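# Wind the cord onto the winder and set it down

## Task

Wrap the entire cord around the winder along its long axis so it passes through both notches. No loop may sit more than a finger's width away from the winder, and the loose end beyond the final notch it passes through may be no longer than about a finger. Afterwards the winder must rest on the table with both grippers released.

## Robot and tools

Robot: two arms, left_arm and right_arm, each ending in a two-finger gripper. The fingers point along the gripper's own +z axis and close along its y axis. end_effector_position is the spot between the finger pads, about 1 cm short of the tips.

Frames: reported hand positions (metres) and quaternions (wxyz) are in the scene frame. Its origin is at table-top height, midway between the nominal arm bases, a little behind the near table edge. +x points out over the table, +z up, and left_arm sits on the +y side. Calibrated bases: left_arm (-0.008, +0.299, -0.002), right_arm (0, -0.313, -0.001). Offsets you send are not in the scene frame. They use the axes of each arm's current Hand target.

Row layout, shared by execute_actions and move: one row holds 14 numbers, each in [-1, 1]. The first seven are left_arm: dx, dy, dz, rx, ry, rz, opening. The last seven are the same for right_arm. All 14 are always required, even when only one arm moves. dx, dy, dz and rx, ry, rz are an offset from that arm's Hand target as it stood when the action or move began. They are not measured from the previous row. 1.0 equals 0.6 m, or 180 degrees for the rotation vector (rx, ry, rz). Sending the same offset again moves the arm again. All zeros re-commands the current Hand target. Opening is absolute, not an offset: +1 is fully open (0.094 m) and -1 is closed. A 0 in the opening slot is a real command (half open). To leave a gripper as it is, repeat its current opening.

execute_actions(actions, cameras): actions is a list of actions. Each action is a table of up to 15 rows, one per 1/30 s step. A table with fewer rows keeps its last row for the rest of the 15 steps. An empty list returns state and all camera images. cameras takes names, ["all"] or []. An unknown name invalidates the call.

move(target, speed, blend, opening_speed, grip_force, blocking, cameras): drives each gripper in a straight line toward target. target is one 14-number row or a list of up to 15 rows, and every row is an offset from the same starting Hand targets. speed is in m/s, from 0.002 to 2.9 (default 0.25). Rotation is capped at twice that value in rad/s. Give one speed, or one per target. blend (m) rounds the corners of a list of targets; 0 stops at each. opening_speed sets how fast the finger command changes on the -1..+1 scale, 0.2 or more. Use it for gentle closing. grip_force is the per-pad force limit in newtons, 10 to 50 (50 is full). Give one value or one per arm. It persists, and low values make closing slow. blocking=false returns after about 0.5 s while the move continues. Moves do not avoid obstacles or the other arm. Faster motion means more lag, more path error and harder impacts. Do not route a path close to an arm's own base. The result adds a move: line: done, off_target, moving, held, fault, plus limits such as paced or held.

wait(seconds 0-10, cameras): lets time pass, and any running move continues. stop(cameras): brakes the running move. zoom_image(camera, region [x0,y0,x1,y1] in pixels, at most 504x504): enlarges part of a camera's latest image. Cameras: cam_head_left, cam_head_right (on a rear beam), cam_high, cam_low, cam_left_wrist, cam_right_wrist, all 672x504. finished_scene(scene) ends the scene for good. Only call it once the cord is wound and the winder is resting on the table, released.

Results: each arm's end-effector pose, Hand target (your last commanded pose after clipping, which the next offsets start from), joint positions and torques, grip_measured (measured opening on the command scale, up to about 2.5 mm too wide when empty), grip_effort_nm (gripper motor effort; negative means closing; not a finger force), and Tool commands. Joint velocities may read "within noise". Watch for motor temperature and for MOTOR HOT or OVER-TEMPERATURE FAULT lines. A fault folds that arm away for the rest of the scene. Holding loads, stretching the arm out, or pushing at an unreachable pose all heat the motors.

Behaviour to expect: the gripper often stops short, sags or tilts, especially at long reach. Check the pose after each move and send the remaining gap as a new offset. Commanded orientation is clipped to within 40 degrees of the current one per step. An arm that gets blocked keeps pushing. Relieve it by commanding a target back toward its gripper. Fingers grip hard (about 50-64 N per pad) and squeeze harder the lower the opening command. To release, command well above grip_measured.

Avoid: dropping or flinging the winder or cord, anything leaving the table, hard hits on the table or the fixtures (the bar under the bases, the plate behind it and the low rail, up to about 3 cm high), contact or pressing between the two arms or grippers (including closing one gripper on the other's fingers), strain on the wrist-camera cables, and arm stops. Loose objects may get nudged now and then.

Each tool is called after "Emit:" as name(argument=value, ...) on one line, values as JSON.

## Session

Emit:
execute_actions(actions=[])

Emit:
zoom_image(camera="cam_head_left", region=[270, 190, 410, 310])

Scene clock: 0.00 s.
left_arm: end_effector_position=(+0.3683, +0.3283, +0.0821) grip_measured=+1.000 grip_effort_nm=n/a end_effector_quat_wxyz=(+0.570, -0.081, +0.816, +0.043) | right_arm: end_effector_position=(+0.3974, -0.3148, +0.0771) grip_measured=+1.000 grip_effort_nm=n/a end_effector_quat_wxyz=(+0.574, +0.011, +0.817, -0.051)
Joint positions: left_arm=[-0.016 1.543 0.312 0.841 -0.141 -0.096 0.094] | right_arm=[0.067 1.598 0.356 0.91 0.151 -0.016 0.094]
Joint velocities: within noise
Joint torques (N m): no reading
Motor temperatures (°C): left_arm=[25 31 37 39 25 25 25] | right_arm=[22 31 31 35 24 27 27]
Heat: left arm: 39 °C; right arm: 35 °C.
Hand target: left_arm +0.3732, +0.3288, +0.0930; +0.584, -0.082, +0.806, +0.043 | right_arm +0.3989, -0.3149, +0.0806; +0.577, +0.012, +0.815, -0.051
Tool commands: left_gripper/opening=+1.0 right_gripper/opening=+1.0
camera_calibration:
cam_left_wrist: T_world_to_cam=[[0.179632, -0.982409, 0.0510417, 0.251583], [-0.671737, -0.160401, -0.723216, 0.399015], [0.718681, 0.095626, -0.688734, -0.153129], [0, 0, 0, 1]] pos_world=[0.332891, 0.325803, 0.170268]
cam_right_wrist: T_world_to_cam=[[-0.0630738, -0.996257, 0.0591075, -0.2935], [-0.719185, 0.00430961, -0.694806, 0.379015], [0.69195, -0.0863333, -0.716765, -0.155901], [0, 0, 0, 1]] pos_world=[0.361945, -0.307494, 0.168945]

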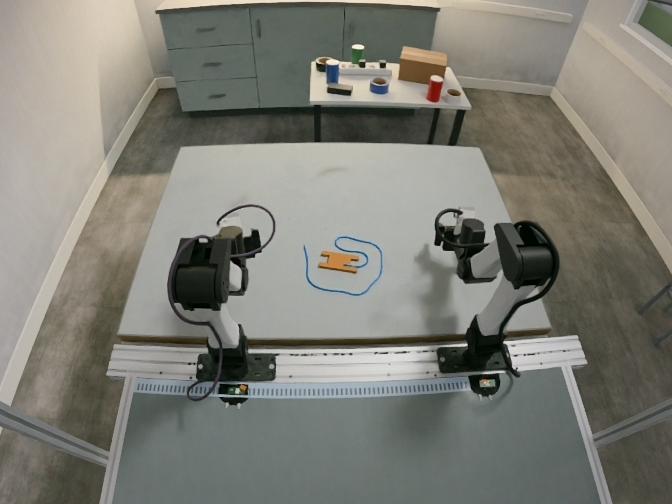

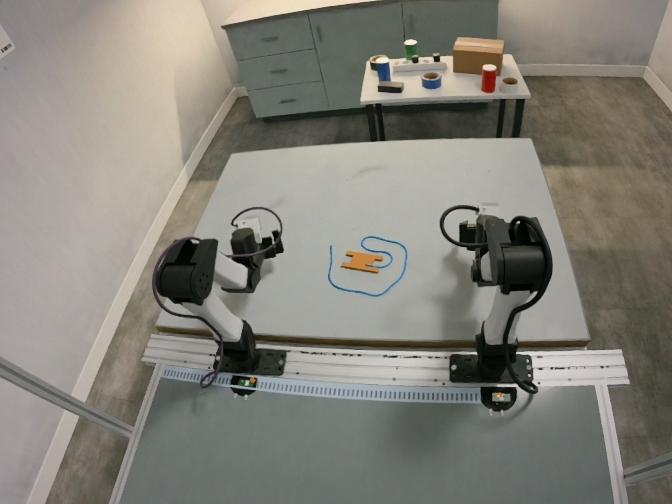

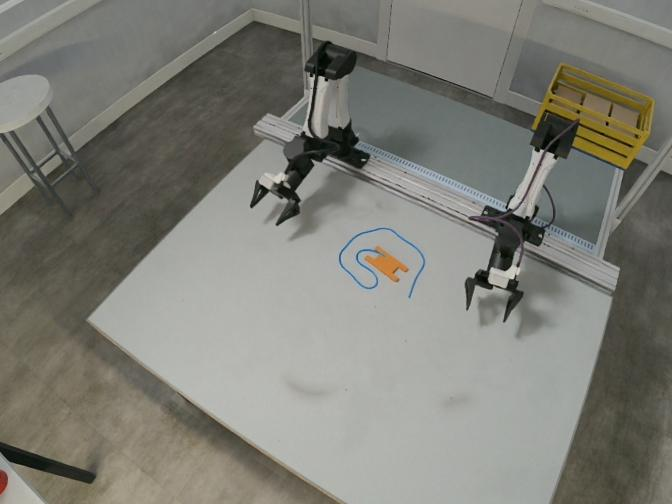

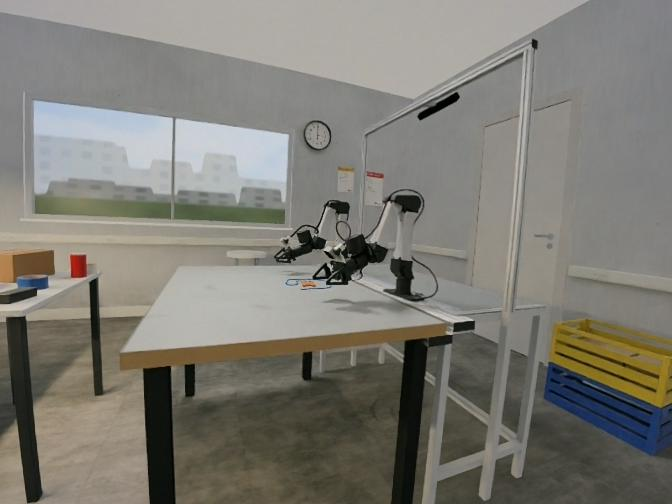

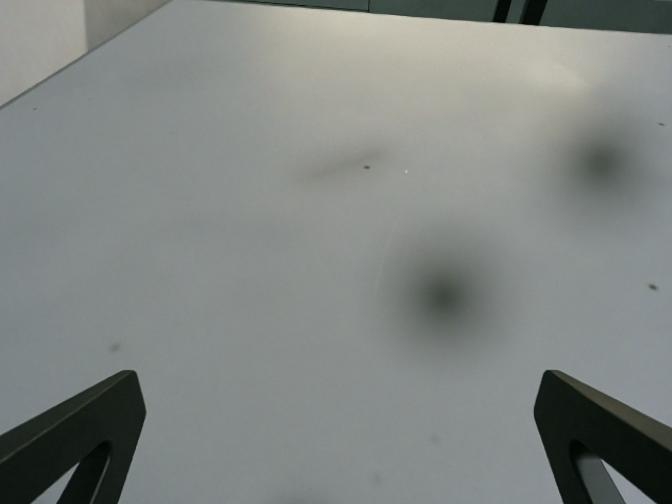

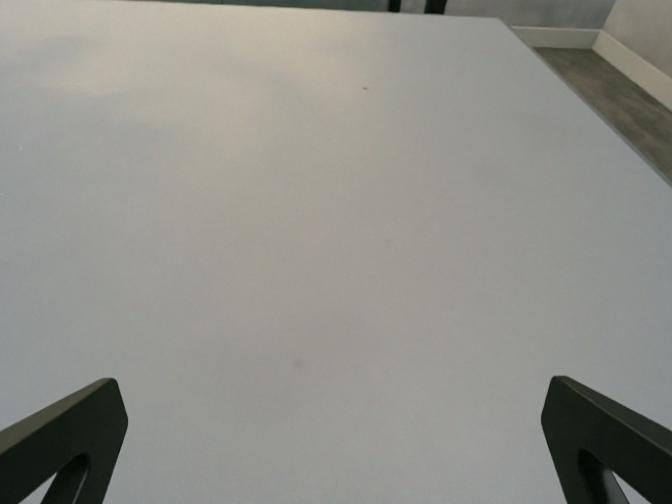

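Scaled by 3.600 from the camera's 672x504 image, which has a finer 960x720 frame.

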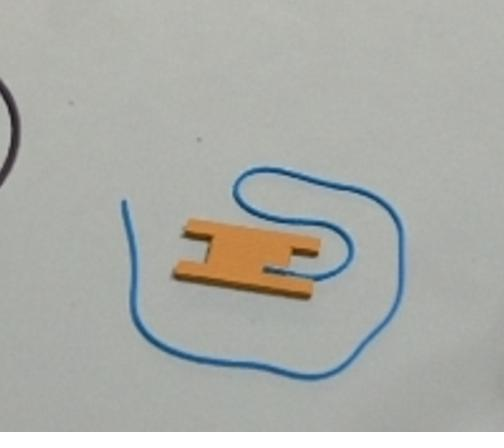

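Emit:
move(target=[0,0,0,0,0,0,1,-0.036,0.579,-0.24,-0.3006,0.3,-0.391,1], cameras=["cam_right_wrist","cam_head_left"])

Scene clock: 5.27 s.
left_arm: end_effector_position=(+0.3683, +0.3283, +0.0821) grip_measured=+1.000 grip_effort_nm=0.03 end_effector_quat_wxyz=(+0.570, -0.081, +0.816, +0.043) | right_arm: end_effector_position=(+0.2997, +0.0432, +0.1237) grip_measured=+1.000 grip_effort_nm=-0.02 end_effector_quat_wxyz=(+0.034, -0.638, +0.769, +0.001)
Joint positions: left_arm=[-0.016 1.543 0.312 0.841 -0.141 -0.096 0.094] | right_arm=[0.887 2.333 2.392 -1.548 0.018 -0.507 0.094]
Joint torques (N m): left_arm=[0.55 -5.09 5.16 2.3 -0.02 0.09] | right_arm=[0.54 -10.1 6.76 0.38 -0.08 -0.17]
Heat: left arm: 41 °C; right arm: 36 °C.
Hand target: left_arm +0.3732, +0.3288, +0.0930; +0.584, -0.082, +0.806, +0.043 | right_arm +0.2979, +0.0454, +0.1239; +0.000, -0.643, +0.766, -0.001
Off the commanded pose: left_arm 0.012 m, 2 deg | right_arm 0.003 m, 4 deg.
joint sent to its limit (right arm) — joint 4 (wrist pitch), lower limit. The joint targets are off in orientation, not in position.
move: off_target (left_arm, right_arm)
camera_calibration:
cam_right_wrist: T_world_to_cam=[[0.9811, -0.191999, 0.024051, -0.28901], [-0.186004, -0.901519, 0.390724, 0.0845214], [-0.0533363, -0.387813, -0.920193, 0.237489], [0, 0, 0, 1]] pos_world=[0.311936, 0.112809, 0.192463]
Images, in order (width x height): cam_head_left 672x504, cam_right_wrist 672x504.

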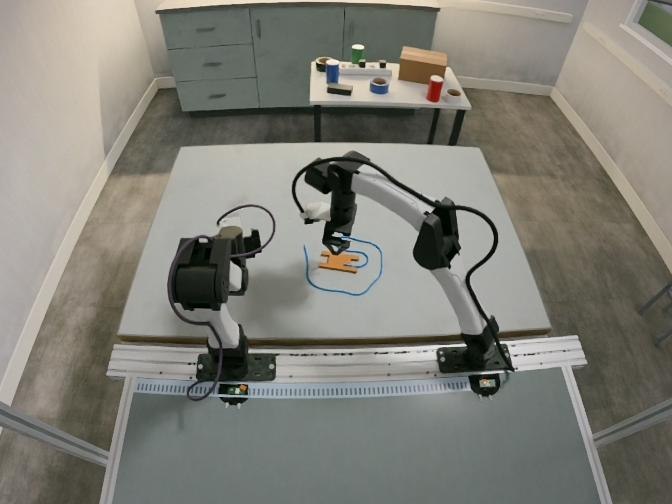

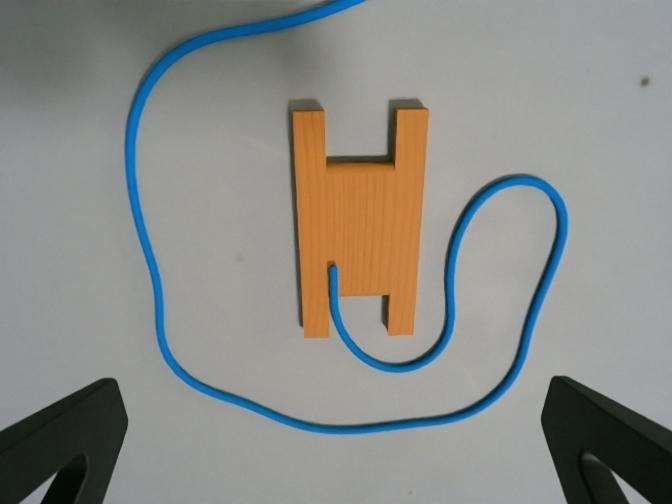

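Emit:
move(target=[[0,0,0,0,0,0,1,-0.04,-0.0215,0.13,0,0,0,0.33],[0,0,0,0,0,0,1,-0.04,-0.0215,0.158,0,0,0,0.33]], cameras=["cam_right_wrist"])

Scene clock: 7.50 s.
left_arm: end_effector_position=(+0.3683, +0.3283, +0.0821) grip_measured=+1.000 grip_effort_nm=0.03 end_effector_quat_wxyz=(+0.570, -0.081, +0.816, +0.043) | right_arm: end_effector_position=(+0.3162, +0.0643, +0.0271) grip_measured=+0.332 grip_effort_nm=-0.11 end_effector_quat_wxyz=(-0.004, -0.639, +0.769, -0.006)
Joint positions: left_arm=[-0.016 1.543 0.312 0.841 -0.141 -0.096 0.094] | right_arm=[0.887 2.554 2.408 -1.421 0.018 -0.507 0.063]
Joint torques (N m): left_arm=[0.58 -5.09 5.19 2.3 -0.03 0.1] | right_arm=[0.54 -13.31 4.14 0.4 -0.07 -0.13]
Heat: left arm: 41 °C; right arm: 36 °C.
Hand target: left_arm +0.3732, +0.3288, +0.0930; +0.584, -0.082, +0.806, +0.043 | right_arm +0.3149, +0.0667, +0.0292; +0.000, -0.643, +0.766, -0.001
Off the commanded pose: left_arm 0.012 m, 2 deg | right_arm 0.003 m, 1 deg.
move: off_target (left_arm)
camera_calibration:
cam_right_wrist: T_world_to_cam=[[0.981633, -0.190305, -0.0134516, -0.29805], [-0.16369, -0.876367, 0.452976, 0.134093], [-0.0979921, -0.442454, -0.891421, 0.174568], [0, 0, 0, 1]] pos_world=[0.331632, 0.138033, 0.0908635]
Images, in order (width x height): cam_right_wrist 672x504.

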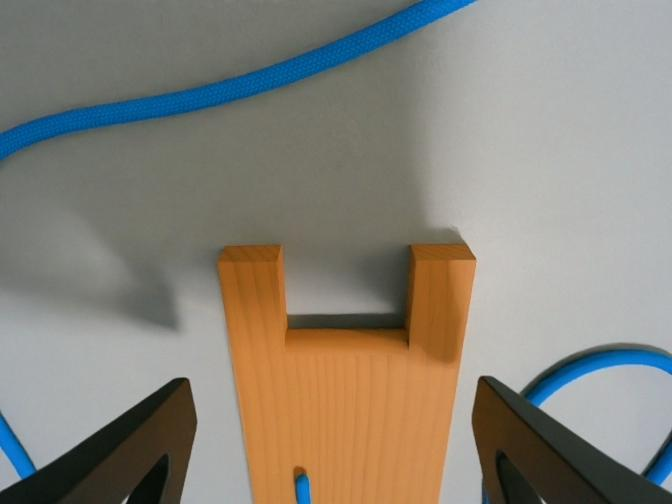

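Emit:
move(target=[[0,0,0,0,0,0,1,-0.02,-0.003,0,0,0,0,0.3],[0,0,0,0,0,0,1,-0.02,-0.003,0.023,0,0,0,0.3]], cameras=["cam_right_wrist"], speed=0.15)

Scene clock: 9.57 s.
left_arm: end_effector_position=(+0.3683, +0.3283, +0.0821) grip_measured=+1.000 grip_effort_nm=0.02 end_effector_quat_wxyz=(+0.570, -0.081, +0.816, +0.043) | right_arm: end_effector_position=(+0.3224, +0.0746, +0.0180) grip_measured=+0.302 grip_effort_nm=-0.11 end_effector_quat_wxyz=(+0.001, -0.640, +0.768, -0.005)
Joint positions: left_arm=[-0.016 1.543 0.312 0.841 -0.141 -0.096 0.094] | right_arm=[0.89 2.631 2.518 -1.445 0.018 -0.507 0.061]
Joint torques (N m): left_arm=[0.55 -5.04 5.16 2.31 -0.02 0.09] | right_arm=[0.91 -12.88 4.33 0.49 -0.06 -0.07]
Heat: left arm: 42 °C; right arm: 35 °C.
Hand target: left_arm +0.3732, +0.3288, +0.0930; +0.584, -0.082, +0.806, +0.043 | right_arm +0.3187, +0.0782, +0.0153; +0.000, -0.643, +0.766, -0.001
Off the commanded pose: left_arm 0.012 m, 2 deg | right_arm 0.006 m, 1 deg.
move: off_target (left_arm)
camera_calibration:
cam_right_wrist: T_world_to_cam=[[0.98234, -0.186893, -0.0089149, -0.302891], [-0.163429, -0.880258, 0.445463, 0.148527], [-0.0911012, -0.436139, -0.895256, 0.168962], [0, 0, 0, 1]] pos_world=[0.337208, 0.147825, 0.0824009]
Images, in order (width x height): cam_right_wrist 672x504.

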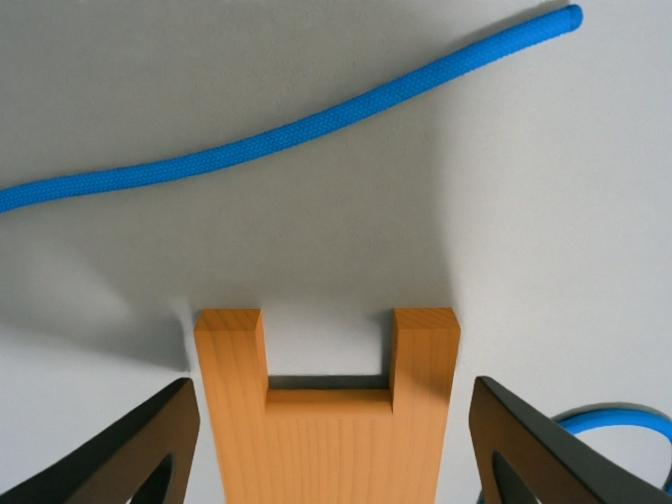

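Emit:
move(target=[[0,0,0,0,0,0,1,0,0,0.006,0,0,0,0.3],[0,0,0,0,0,0,1,0,0,0.006,0,0,0,-0.1],[0,0,0,0,0,0,1,0,0,-0.06,0,0,0,-0.1],[-0.0155,-0.287,-0.258,0.388,-0.494,0.443,0.1,0.129,-0.016,-0.25,0,0,0.444,-0.1]], opening_speed=1, cameras=["cam_left_wrist","cam_right_wrist","cam_head_left"])

Scene clock: 19.43 s.
left_arm: end_effector_position=(+0.2622, +0.1361, +0.1449) grip_measured=+0.102 grip_effort_nm=-0.09 end_effector_quat_wxyz=(+0.701, +0.712, +0.045, -0.006) | right_arm: end_effector_position=(+0.3186, +0.0056, +0.1510) grip_measured=+0.149 grip_effort_nm=-1.05 end_effector_quat_wxyz=(+0.040, -0.010, +0.999, +0.032)
Joint positions: left_arm=[0.019 1.835 0.441 1.455 1.568 1.407 0.052] | right_arm=[0.801 2.228 2.324 -1.55 0.018 0.772 0.054]
Joint torques (N m): left_arm=[0.01 -7.27 4.89 1.51 0.15 0.16] | right_arm=[-0.35 -13.83 4.07 0.49 0.01 0.03]
Motor temperatures (°C): left_arm=[25 31 37 43 25 25 25] | right_arm=[22 40 33 35 24 27 28]
Heat: left arm: 43 °C; right arm: 40 °C.
Hand target: left_arm +0.2627, +0.1348, +0.1552; +0.708, +0.706, +0.000, -0.001 | right_arm +0.3147, +0.0005, +0.1653; +0.000, -0.001, +1.000, -0.001
Off the commanded pose: left_arm 0.010 m, 5 deg | right_arm 0.016 m, 6 deg.
joint sent to its limit (left arm) — joint 5 (wrist yaw), upper limit. The joint targets still meet the commanded pose.
joint sent to its limit (right arm) — joint 4 (wrist pitch), lower limit. The joint targets are off in orientation, not in position.
move: off_target (left_arm, right_arm); target 4's new opening was sent with left_arm's hand 0.010 m and 5 deg from that target
camera_calibration:
cam_left_wrist: T_world_to_cam=[[-0.0996954, 0.0238079, -0.994733, 0.166475], [0.891228, 0.446687, -0.0786308, -0.243529], [0.442463, -0.894373, -0.0657509, 0.101592], [0, 0, 0, 1]] pos_world=[0.188686, 0.195679, 0.153129]
cam_right_wrist: T_world_to_cam=[[0.0167092, -0.996602, -0.0806537, 0.0121732], [-0.929489, -0.0452095, 0.366069, 0.27939], [-0.368472, 0.06885, -0.927086, 0.348018], [0, 0, 0, 1]] pos_world=[0.387722, 0.000801913, 0.221348]
Images, in order (width x height): cam_head_left 672x504, cam_left_wrist 672x504, cam_right_wrist 672x504.

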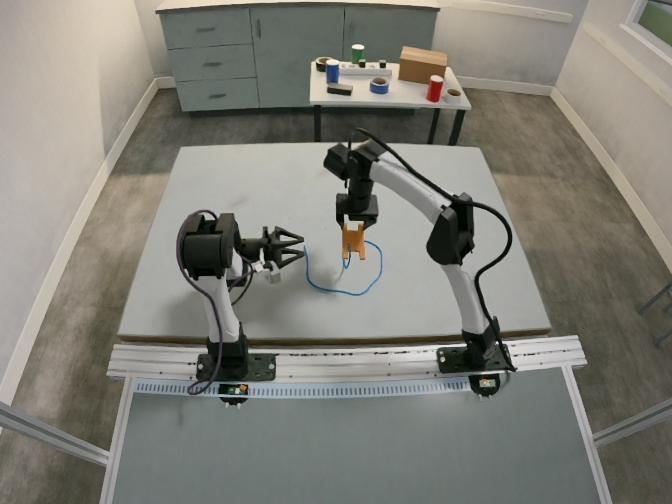

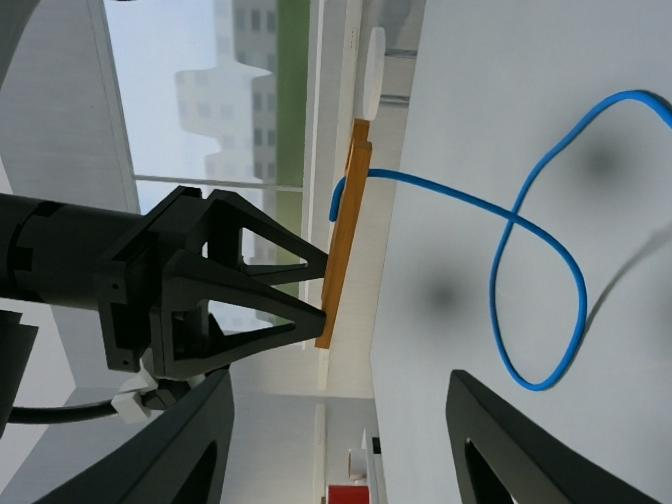

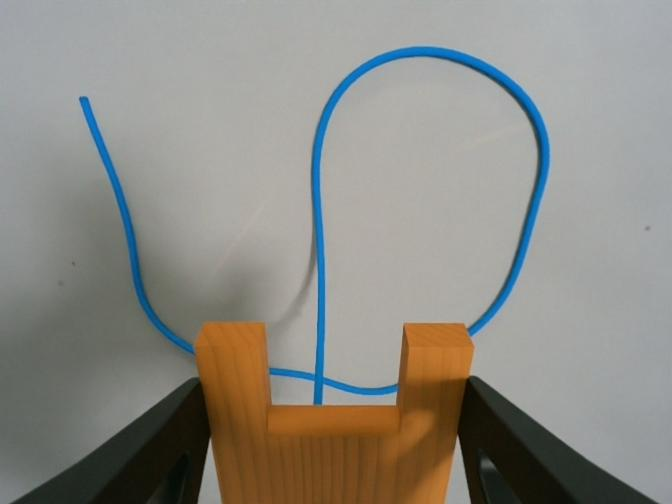

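Emit:
move(target=[0.013,-0.013,0.127,0,0,0.045,-0.1,0,0,0,0,0,0,-0.1], cameras=["cam_left_wrist"])

Scene clock: 21.33 s.
left_arm: end_effector_position=(+0.2655, +0.0613, +0.1427) grip_measured=-0.098 grip_effort_nm=-0.09 end_effector_quat_wxyz=(+0.704, +0.708, -0.036, +0.034) | right_arm: end_effector_position=(+0.3186, +0.0056, +0.1510) grip_measured=+0.149 grip_effort_nm=-1.04 end_effector_quat_wxyz=(+0.040, -0.010, +0.999, +0.032)
Joint positions: left_arm=[-0.249 1.899 0.519 1.446 1.356 1.577 0.042] | right_arm=[0.801 2.228 2.324 -1.55 0.018 0.772 0.054]
Joint torques (N m): left_arm=[0.08 -5.52 4.98 1.65 -0.08 0.15] | right_arm=[-0.16 -13.79 4.22 0.43 -0.04 0.08]
Heat: left arm: 43 °C; right arm: 41 °C.
Hand target: left_arm +0.2704, +0.0586, +0.1475; +0.706, +0.705, -0.050, +0.049 | right_arm +0.3147, +0.0005, +0.1653; +0.000, -0.001, +1.000, -0.001
Off the commanded pose: left_arm 0.007 m, 2 deg | right_arm 0.016 m, 6 deg.
joint sent to its limit (right arm) — joint 4 (wrist pitch), lower limit. The joint targets are off in orientation, not in position.
move: off_target (right_arm)
camera_calibration:
cam_left_wrist: T_world_to_cam=[[0.0718888, 0.0170255, -0.997267, 0.121584], [0.916204, 0.394048, 0.0727725, -0.238158], [0.39421, -0.918932, 0.0127288, 0.0361056], [0, 0, 0, 1]] pos_world=[0.195227, 0.124954, 0.138124]
Images, in order (width x height): cam_left_wrist 672x504.

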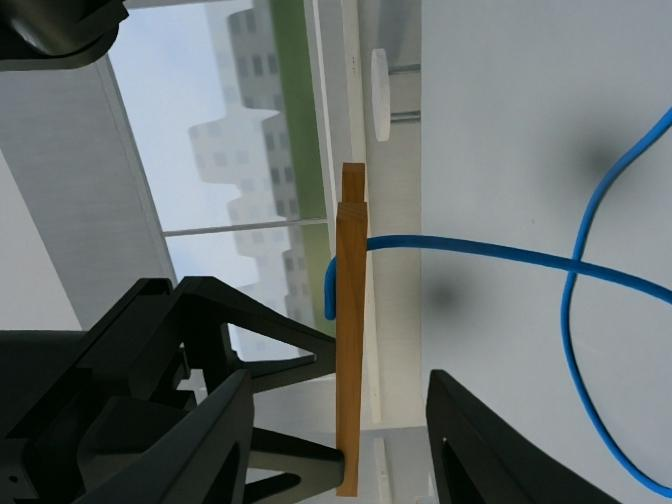

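Emit:
move(target=[[0,-0.003,0.072,0,0,0,-0.2,0,0,0,0,0,0,-0.1],[0,-0.003,0.072,0,0,0,-0.78,0,0,0,0,0,0,-0.1]], opening_speed=0.7, speed=0.1, cameras=["cam_left_wrist"])

Scene clock: 23.83 s.
left_arm: end_effector_position=(+0.2658, +0.0186, +0.1417) grip_measured=-0.748 grip_effort_nm=-0.95 end_effector_quat_wxyz=(+0.704, +0.708, -0.038, +0.037) | right_arm: end_effector_position=(+0.3186, +0.0057, +0.1510) grip_measured=+0.149 grip_effort_nm=-1.05 end_effector_quat_wxyz=(+0.040, -0.010, +0.999, +0.032)
Joint positions: left_arm=[-0.389 1.917 0.571 1.384 1.215 1.614 0.012] | right_arm=[0.801 2.228 2.324 -1.55 0.017 0.772 0.054]
Joint torques (N m): left_arm=[0.13 -5.68 5.29 1.68 -0.04 0.16] | right_arm=[-0.27 -13.75 4.23 0.41 0 0.09]
Heat: left arm: 43 °C; right arm: 42 °C.
Hand target: left_arm +0.2706, +0.0154, +0.1458; +0.706, +0.705, -0.050, +0.049 | right_arm +0.3148, +0.0005, +0.1653; +0.000, -0.001, +1.000, -0.001
Off the commanded pose: left_arm 0.007 m, 2 deg | right_arm 0.016 m, 6 deg.
joint sent to its limit (right arm) — joint 4 (wrist pitch), lower limit. The joint targets are off in orientation, not in position.
move: off_target (right_arm)
camera_calibration:
cam_left_wrist: T_world_to_cam=[[0.0801812, 0.0180367, -0.996617, 0.119002], [0.915317, 0.39455, 0.0807809, -0.222495], [0.394672, -0.918698, 0.0151262, -0.00357582], [0, 0, 0, 1]] pos_world=[0.195523, 0.0823538, 0.136626]
Images, in order (width x height): cam_left_wrist 672x504.

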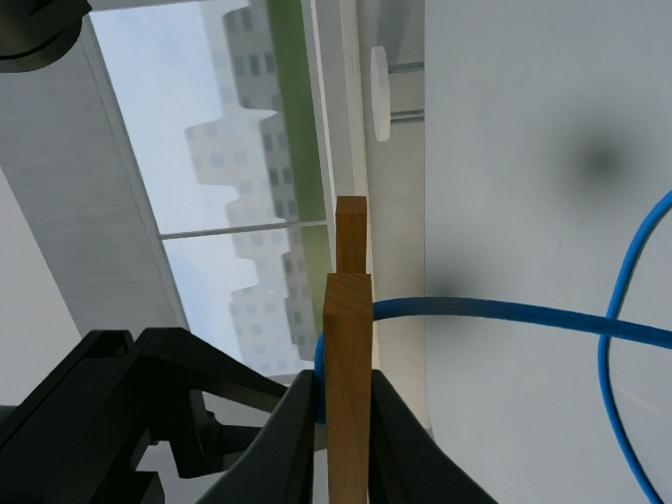

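Emit:
move(target=[[0,0,0,0,0,0,-0.55,0,0,0,0,0,0,-0.1],[0.017,0,-0.003,0,0,0,-0.55,0,0,0,0,0,0,-0.1],[0.017,0,-0.003,0,0,0,-0.85,0,0,0,0,0,0,-0.1]], opening_speed=0.7, speed=0.1, cameras=["cam_left_wrist"])

Scene clock: 26.33 s.
left_arm: end_effector_position=(+0.2746, +0.0159, +0.1419) grip_measured=-0.752 grip_effort_nm=-0.98 end_effector_quat_wxyz=(+0.703, +0.709, -0.037, +0.037) | right_arm: end_effector_position=(+0.3183, +0.0055, +0.1518) grip_measured=+0.149 grip_effort_nm=-1.05 end_effector_quat_wxyz=(+0.040, -0.009, +0.999, +0.033)
Joint positions: left_arm=[-0.388 1.936 0.609 1.36 1.215 1.615 0.012] | right_arm=[0.801 2.226 2.324 -1.551 0.016 0.774 0.054]
Joint torques (N m): left_arm=[1.4 -6.09 5.34 1.7 0.12 0.12] | right_arm=[-0.27 -13.83 4.1 0.46 0 0.11]
Heat: left arm: 43 °C; right arm: 43 °C.
Hand target: left_arm +0.2806, +0.0171, +0.1472; +0.706, +0.705, -0.050, +0.049 | right_arm +0.3148, +0.0005, +0.1654; +0.000, -0.001, +1.000, -0.001
Off the commanded pose: left_arm 0.008 m, 2 deg | right_arm 0.015 m, 6 deg.
joint sent to its limit (right arm) — joint 4 (wrist pitch), lower limit. The joint targets are off in orientation, not in position.
move: off_target (right_arm)
camera_calibration:
cam_left_wrist: T_world_to_cam=[[0.0770546, 0.0195265, -0.996836, 0.119499], [0.915082, 0.395558, 0.0784835, -0.229121], [0.395839, -0.918233, 0.0126113, -0.00952254], [0, 0, 0, 1]] pos_world=[0.204226, 0.0795534, 0.137224]
Images, in order (width x height): cam_left_wrist 672x504.

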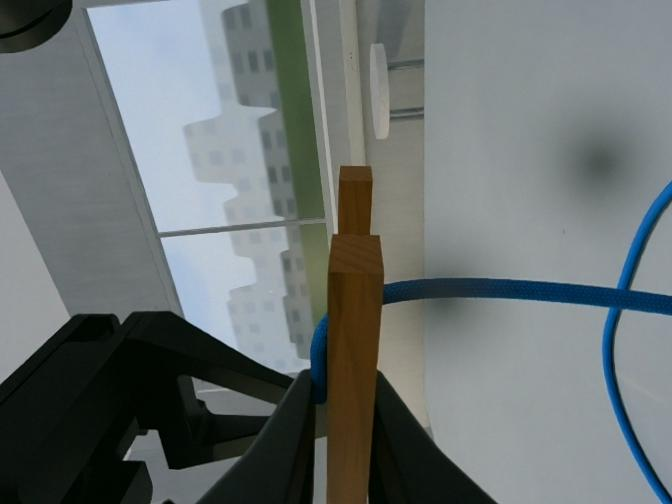

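Emit:
zoom_image(camera="cam_left_wrist", region=[250, 280, 450, 504])

Scaled by 2.250 from the camera's 672x504 image, which has a finer 960x720 frame.

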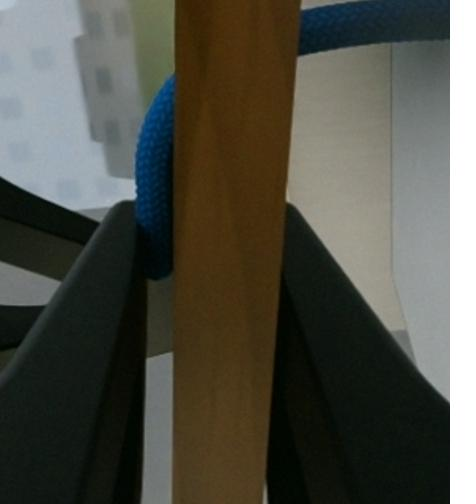

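Emit:
move(target=[[0,0,0,0,0,0,-0.55,0,0,0,0,0,0,-0.1],[0.019,0,0,0,0,0,-0.55,0,0,0,0,0,0,-0.1],[0.019,0,0,0,0,0,-0.9,0,0,0,0,0,0,-0.1]], opening_speed=0.7, speed=0.1, cameras=["cam_left_wrist"])

Emit:
zoom_image(camera="cam_left_wrist", region=[250, 280, 450, 504])

Scene clock: 31.20 s.
left_arm: end_effector_position=(+0.2859, +0.0158, +0.1426) grip_measured=-0.821 grip_effort_nm=-0.98 end_effector_quat_wxyz=(+0.703, +0.709, -0.036, +0.036) | right_arm: end_effector_position=(+0.3185, +0.0040, +0.1525) grip_measured=+0.149 grip_effort_nm=-1.04 end_effector_quat_wxyz=(+0.041, -0.005, +0.999, +0.031)
Joint positions: left_arm=[-0.376 1.958 0.655 1.334 1.228 1.615 0.008] | right_arm=[0.8 2.224 2.323 -1.553 0.021 0.78 0.054]
Joint torques (N m): left_arm=[1.33 -6.49 5.46 1.76 0.07 0.12] | right_arm=[-0.13 -13.49 4.07 0.5 -0.09 -0.02]
Heat: left arm: 43 °C; right arm: 44 °C.
Hand target: left_arm +0.2919, +0.0171, +0.1488; +0.706, +0.705, -0.050, +0.049 | right_arm +0.3148, +0.0004, +0.1654; +0.000, -0.001, +1.000, -0.001
Off the commanded pose: left_arm 0.009 m, 2 deg | right_arm 0.014 m, 6 deg.
joint sent to its limit (right arm) — joint 4 (wrist pitch), lower limit. The joint targets are off in orientation, not in position.
move: off_target (right_arm)
camera_calibration:
cam_left_wrist: T_world_to_cam=[[0.075376, 0.0206914, -0.99694, 0.11971], [0.915315, 0.395231, 0.0774075, -0.239361], [0.395623, -0.918349, 0.0108518, -0.0138], [0, 0, 0, 1]] pos_world=[0.215527, 0.0794526, 0.138022]
Images, in order (width x height): cam_left_wrist 672x504.

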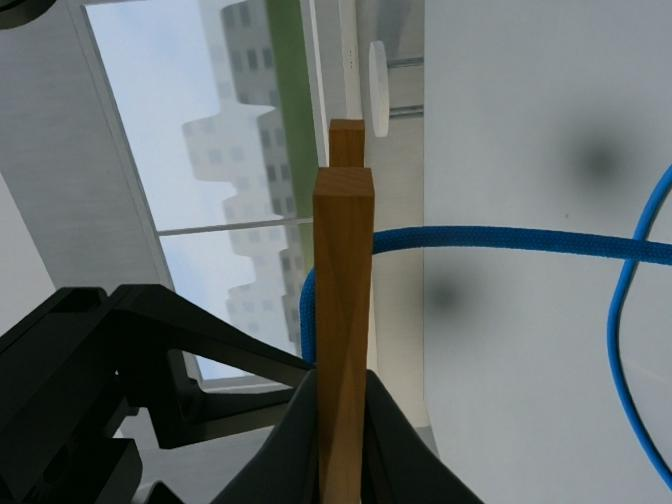

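Scaled by 2.250 from the camera's 672x504 image, which has a finer 960x720 frame.

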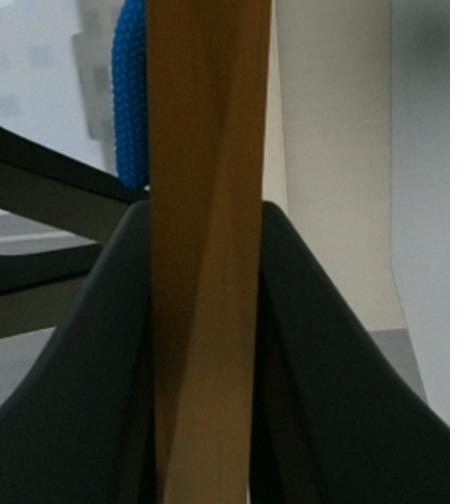

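Emit:
move(target=[[0.019,0,0,0,0,0,-1,0,0,0,0,0,0,-0.1],[0,0,0,0,0,0,-1,0,0,0,0,0,0,-0.1],[0,0,0,0,0,0,-1,0,0,0,0,0,0,0.42],[0,0,0,0,0,0,-1,0,0,-0.2,0,0,0,0.42],[0,0,0,0,0,0,-1,0.15,-0.217,-0.091,-0.318,-0.417,-0.327,0.42],[0,0.125,0,0,0,0,-1,0.15,-0.217,-0.091,-0.318,-0.417,-0.327,0.2]], opening_speed=1.2, speed=0.3, cameras=["all"])

Scene clock: 40.17 s.
left_arm: end_effector_position=(+0.2774, +0.0166, +0.2027) grip_measured=-0.827 grip_effort_nm=-1.01 end_effector_quat_wxyz=(+0.701, +0.712, -0.031, +0.023) | right_arm: end_effector_position=(+0.2259, -0.1288, +0.2231) grip_measured=+0.202 grip_effort_nm=-0.11 end_effector_quat_wxyz=(+0.558, -0.439, +0.564, +0.422)
Joint positions: left_arm=[-0.375 1.703 0.699 1.013 1.239 1.61 0.008] | right_arm=[0.088 0.978 0.335 0.609 -1.228 -0.057 0.056]
Joint torques (N m): left_arm=[0.98 -9.2 7.05 1.55 -0.03 0.14] | right_arm=[-0.16 -0.9 4.78 1.63 -0.09 -0.03]
Heat: left arm: 43 °C; right arm: 44 °C.
Hand target: left_arm +0.2815, +0.0173, +0.2231; +0.706, +0.705, -0.050, +0.049 | right_arm +0.2251, -0.1299, +0.2202; +0.556, -0.438, +0.564, +0.425
Off the commanded pose: left_arm 0.021 m, 4 deg | right_arm 0.003 m, 0 deg.
move: off_target (left_arm); target 3's new opening was sent with right_arm's hand 0.014 m and 6 deg from that target
camera_calibration:
cam_left_wrist: T_world_to_cam=[[0.0500937, 0.0279029, -0.998355, 0.18741], [0.920957, 0.385476, 0.0569838, -0.23388], [0.386431, -0.922296, -0.00638745, -0.00420937], [0, 0, 0, 1]] pos_world=[0.207632, 0.0810434, 0.200402]
cam_right_wrist: T_world_to_cam=[[0.970325, -0.241747, 0.00518902, -0.251754], [-0.106595, -0.446916, -0.888202, 0.202874], [0.217039, 0.861292, -0.459423, 0.255353], [0, 0, 0, 1]] pos_world=[0.210487, -0.190127, 0.298815]

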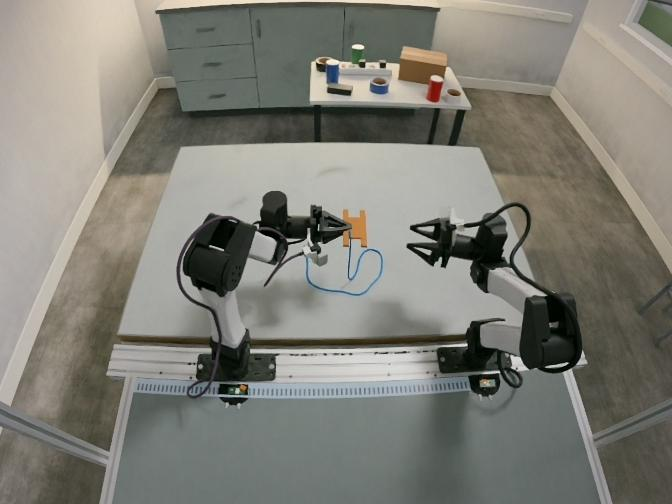

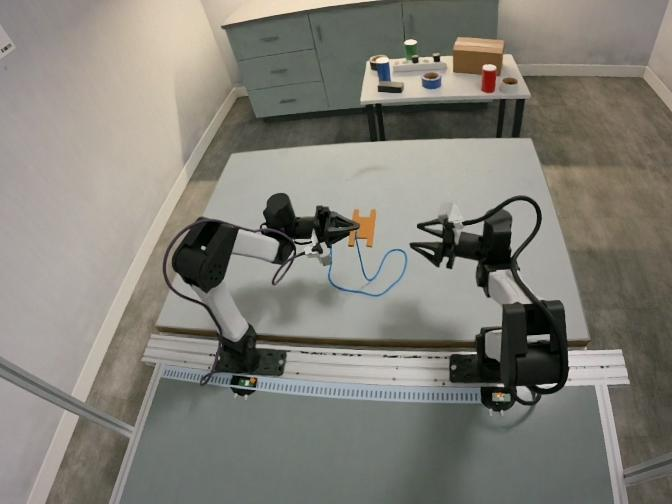

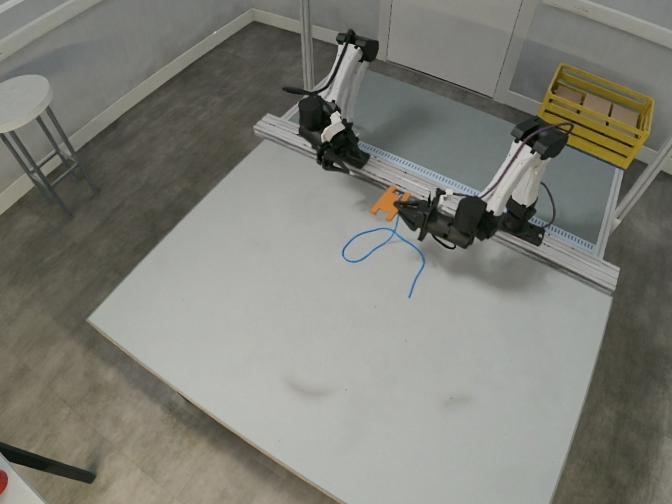

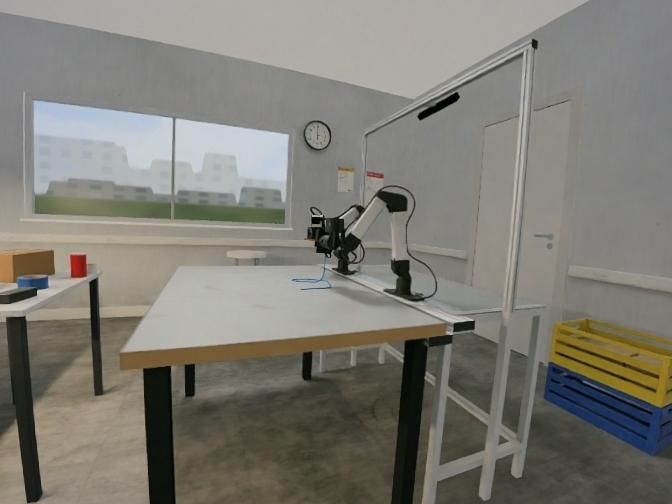

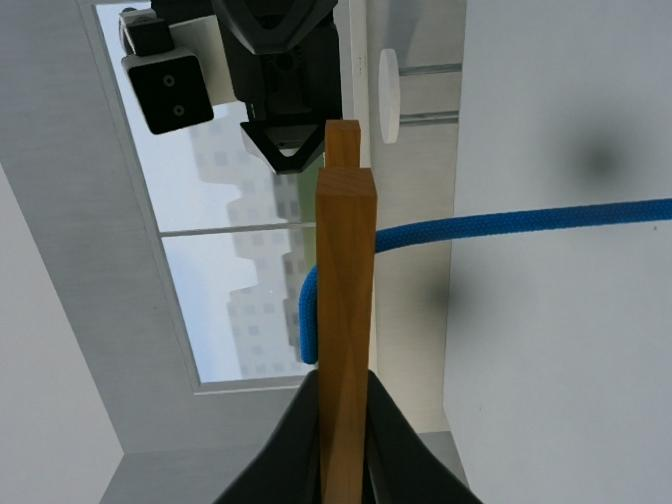

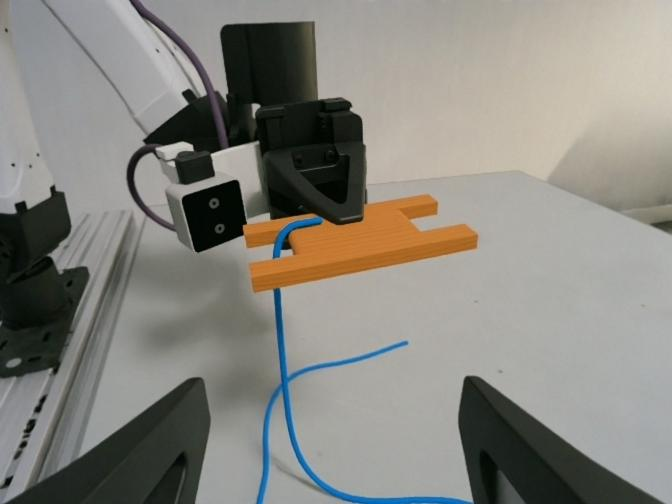

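Emit:
move(target=[[0,0,0,0,0,0,-1,0.095,0.051,0.112,0,0,0,0.2],[0,0,0,0,0,0,-1,0.095,0.051,0.254,0,0,0,0.2],[0,0,0,0,0,0,-1,0.095,0.051,0.254,0,0,0,-0.865]], blend=[0.02,0,0], opening_speed=1.3, cameras=["cam_left_wrist","cam_right_wrist"])

Scene clock: 43.60 s.
left_arm: end_effector_position=(+0.2774, +0.0166, +0.2027) grip_measured=-0.827 grip_effort_nm=-1.00 end_effector_quat_wxyz=(+0.701, +0.712, -0.031, +0.023) | right_arm: end_effector_position=(+0.2312, +0.0193, +0.1512) grip_measured=-0.863 grip_effort_nm=-0.11 end_effector_quat_wxyz=(+0.545, -0.442, +0.574, +0.423)
Joint positions: left_arm=[-0.375 1.703 0.699 1.013 1.239 1.61 0.008] | right_arm=[0.728 1.615 0.398 1.17 -0.595 -0.035 0.006]
Joint torques (N m): left_arm=[0.91 -9.24 7.04 1.56 -0.02 0.13] | right_arm=[0.96 -4.1 5.75 2.03 0.12 0.03]
Heat: left arm: 42 °C; right arm: 43 °C.
Hand target: left_arm +0.2815, +0.0173, +0.2231; +0.706, +0.705, -0.050, +0.049 | right_arm +0.2346, +0.0241, +0.1598; +0.556, -0.438, +0.564, +0.425
Off the commanded pose: left_arm 0.021 m, 4 deg | right_arm 0.010 m, 2 deg.
move: off_target (left_arm)
camera_calibration:
cam_left_wrist: T_world_to_cam=[[0.0500937, 0.0279029, -0.998355, 0.18741], [0.920957, 0.385476, 0.0569838, -0.23388], [0.386431, -0.922296, -0.00638745, -0.00420937], [0, 0, 0, 1]] pos_world=[0.207632, 0.0810434, 0.200402]
cam_right_wrist: T_world_to_cam=[[0.971827, -0.235408, -0.0116193, -0.218711], [-0.12358, -0.466951, -0.875605, 0.20826], [0.200699, 0.852373, -0.482887, 0.101127], [0, 0, 0, 1]] pos_world=[0.21799, -0.0404373, 0.228646]
Images, in order (width x height): cam_left_wrist 672x504, cam_right_wrist 672x504.

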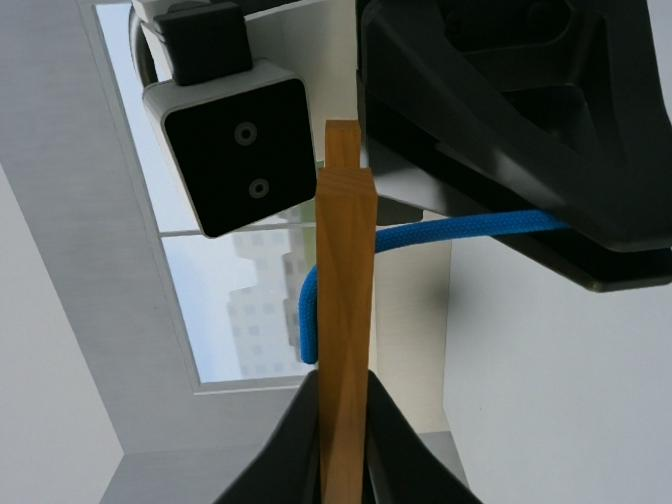

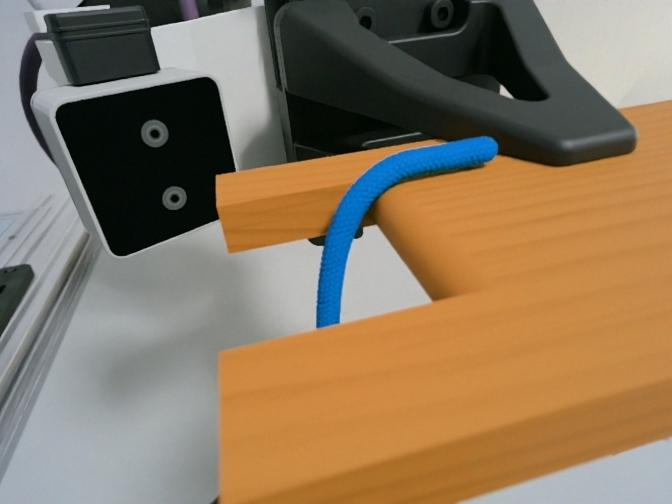

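Emit:
move(target=[[0,0,0,0,0,0,-1,0.003,-0.0745,-0.004,0,0,0,-0.867],[0,0,0,0,0,0,-1,-0.017,-0.211,0.032,0,0,0,-0.867],[0,0,0,0,0,0,-1,-0.122,-0.224,0.036,0,0,0,-0.867],[0,0,0,0,0,0,-1,-0.2,-0.222,0.032,0,-0.07,0,-0.867],[0,0,0,0,0,0,-1,-0.25,-0.205,-0.042,0,-0.13,0,-0.867],[0,0,0,0,0,0,-1,-0.25,0.049,-0.117,0,-0.13,0,-0.867],[0,0,0,0,0,0,-1,-0.209,0.087,-0.058,0,-0.05,0,-0.867],[0,0,0,0,0,0,-1,-0.114,0.1025,-0.0655,-0.167,0,0,-0.867],[0,0,0,0,0,0,-1,0.003,0.0695,-0.06,-0.167,0,0,-0.867]], blend=[0.015,0.02,0.02,0.02,0.02,0.02,0.015,0.015,0], speed=0.16, cameras=["cam_left_wrist","cam_right_wrist","cam_head_left"])

Emit:
zoom_image(camera="cam_head_left", region=[290, 180, 420, 320])

Scene clock: 52.07 s.
left_arm: end_effector_position=(+0.2777, +0.0166, +0.2032) grip_measured=-0.827 grip_effort_nm=-1.00 end_effector_quat_wxyz=(+0.701, +0.712, -0.031, +0.025) | right_arm: end_effector_position=(+0.1859, +0.0018, +0.1611) grip_measured=-0.865 grip_effort_nm=-0.11 end_effector_quat_wxyz=(-0.425, +0.568, -0.435, -0.554)
Joint positions: left_arm=[-0.375 1.702 0.7 1.012 1.237 1.611 0.008] | right_arm=[0.574 1.661 0.505 1.083 -1.267 -0.086 0.006]
Joint torques (N m): left_arm=[0.98 -9.16 7.01 1.55 -0.01 0.13] | right_arm=[-0.08 -4.52 3.56 1.66 -0.11 -0.01]
Heat: left arm: 41 °C; right arm: 41 °C.
Hand target: left_arm +0.2815, +0.0173, +0.2230; +0.706, +0.705, -0.050, +0.049 | right_arm +0.1851, -0.0002, +0.1584; -0.424, +0.567, -0.435, -0.557
Off the commanded pose: left_arm 0.020 m, 4 deg | right_arm 0.003 m, 0 deg.
move: off_target (left_arm)
camera_calibration:
cam_left_wrist: T_world_to_cam=[[0.0523523, 0.0275355, -0.998249, 0.187246], [0.920086, 0.387257, 0.0589352, -0.23436], [0.388201, -0.921561, -0.00506127, -0.00516187], [0, 0, 0, 1]] pos_world=[0.207833, 0.0808445, 0.200704]
cam_right_wrist: T_world_to_cam=[[0.961017, 0.276403, -0.00693992, -0.178313], [0.12168, -0.445338, -0.887056, 0.159271], [-0.248275, 0.851631, -0.46161, 0.209837], [0, 0, 0, 1]] pos_world=[0.204079, -0.0584882, 0.236907]
Images, in order (width x height): cam_head_left 672x504, cam_left_wrist 672x504, cam_right_wrist 672x504.

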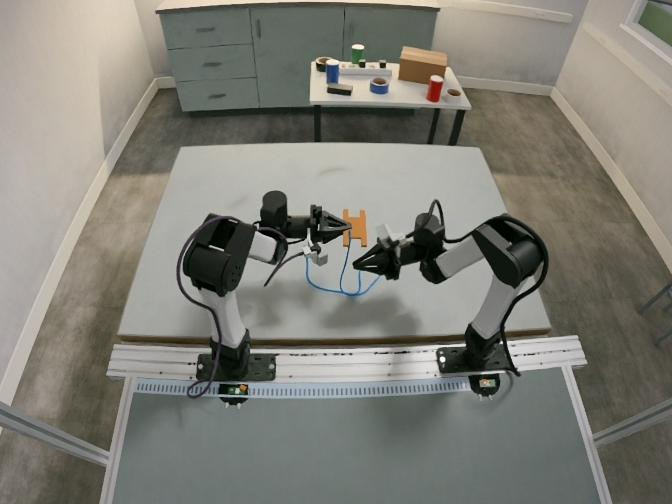

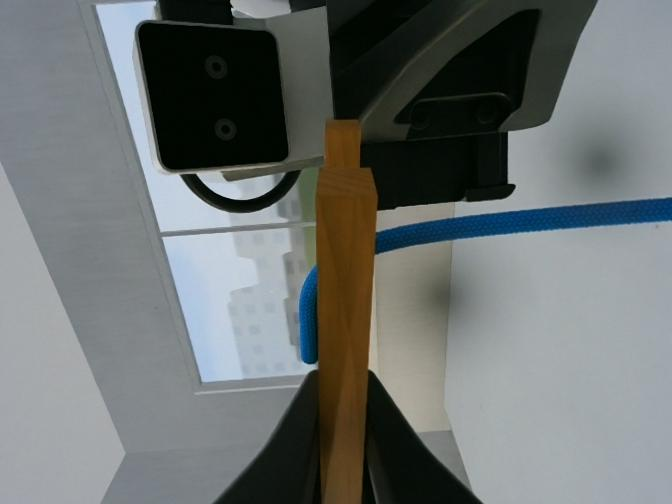

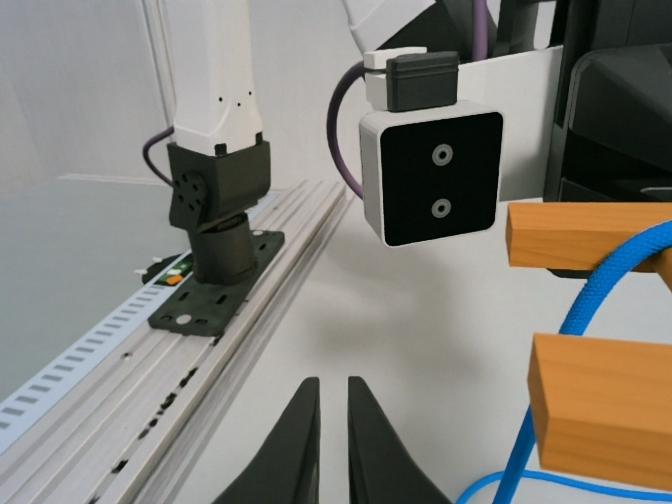

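Scaled by 3.600 from the camera's 672x504 image, which has a finer 960x720 frame.

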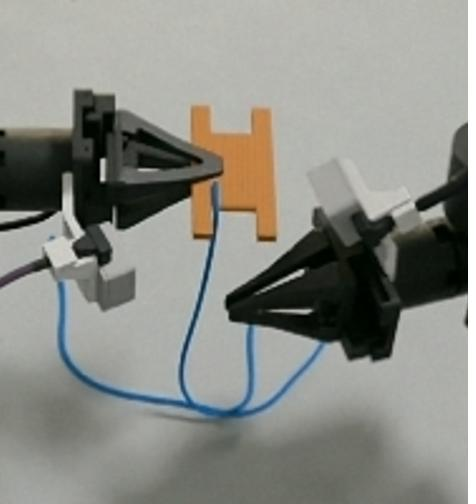

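Emit:
move(target=[[0,0,0,0,0,0,-1,0.02,0,-0.2,0,0,0,-0.86],[0,0,0,0,0,0,-1,0.067,-0.014,-0.1085,0.167,0,0,0.2],[0,0,0,0,0,0,-1,0.067,-0.0975,0.036,0.167,0,0,0.2],[0,0,0,0,0,0,-1,0.067,-0.0975,0.036,0.167,0,0,-0.867]], blend=[0.02,0,0,0], opening_speed=1.3, cameras=["cam_left_wrist","cam_right_wrist"])

Scene clock: 58.40 s.
left_arm: end_effector_position=(+0.2821, +0.0187, +0.2019) grip_measured=-0.827 grip_effort_nm=-1.01 end_effector_quat_wxyz=(+0.700, +0.714, -0.022, +0.030) | right_arm: end_effector_position=(+0.2331, +0.0310, +0.1171) grip_measured=-0.865 grip_effort_nm=-0.11 end_effector_quat_wxyz=(+0.553, -0.442, +0.564, +0.425)
Joint positions: left_arm=[-0.368 1.702 0.7 1.001 1.223 1.617 0.008] | right_arm=[0.754 1.867 0.403 1.444 -0.574 -0.033 0.006]
Joint torques (N m): left_arm=[0.42 -9.1 7.04 1.67 0.14 0.09] | right_arm=[1.13 -4.7 4.12 1.9 0.17 -0.01]
Motor temperatures (°C): left_arm=[25 34 39 41 25 25 26] | right_arm=[22 40 33 40 24 27 27]
Heat: left arm: 41 °C; right arm: 40 °C.
Hand target: left_arm +0.2815, +0.0173, +0.2230; +0.706, +0.705, -0.050, +0.049 | right_arm +0.2359, +0.0352, +0.1177; +0.556, -0.438, +0.564, +0.425
Off the commanded pose: left_arm 0.021 m, 4 deg | right_arm 0.005 m, 1 deg.
move: off_target (left_arm); target 2's new opening was sent with right_arm's hand 0.013 m and 4 deg from that target
camera_calibration:
cam_left_wrist: T_world_to_cam=[[0.0469562, 0.03159, -0.998397, 0.187204], [0.912106, 0.406146, 0.0557485, -0.236555], [0.407256, -0.913262, -0.0097424, -0.00953748], [0, 0, 0, 1]] pos_world=[0.210857, 0.081452, 0.199999]
cam_right_wrist: T_world_to_cam=[[0.973027, -0.230688, 0.00137572, -0.220041], [-0.106001, -0.452388, -0.885499, 0.180666], [0.204896, 0.861469, -0.464639, 0.0708934], [0, 0, 0, 1]] pos_world=[0.21873, -0.0301021, 0.193222]
Images, in order (width x height): cam_left_wrist 672x504, cam_right_wrist 672x504.

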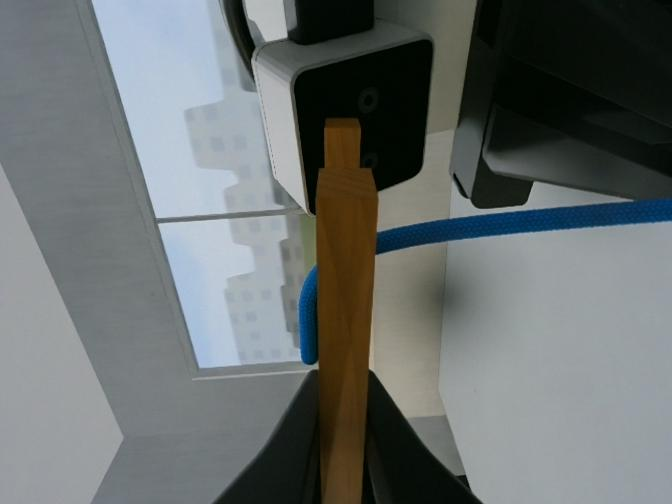

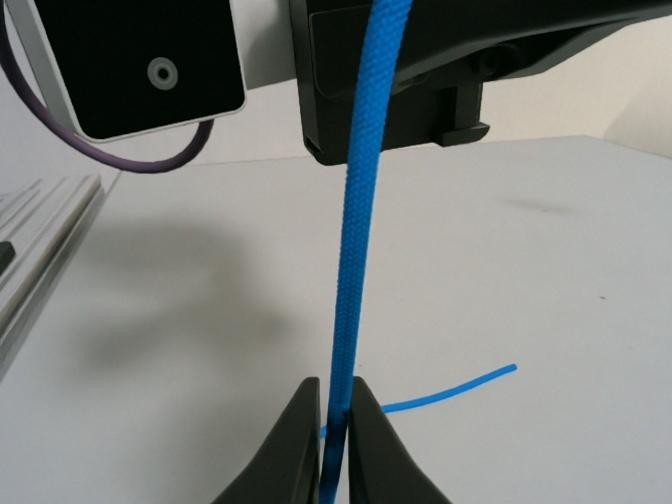

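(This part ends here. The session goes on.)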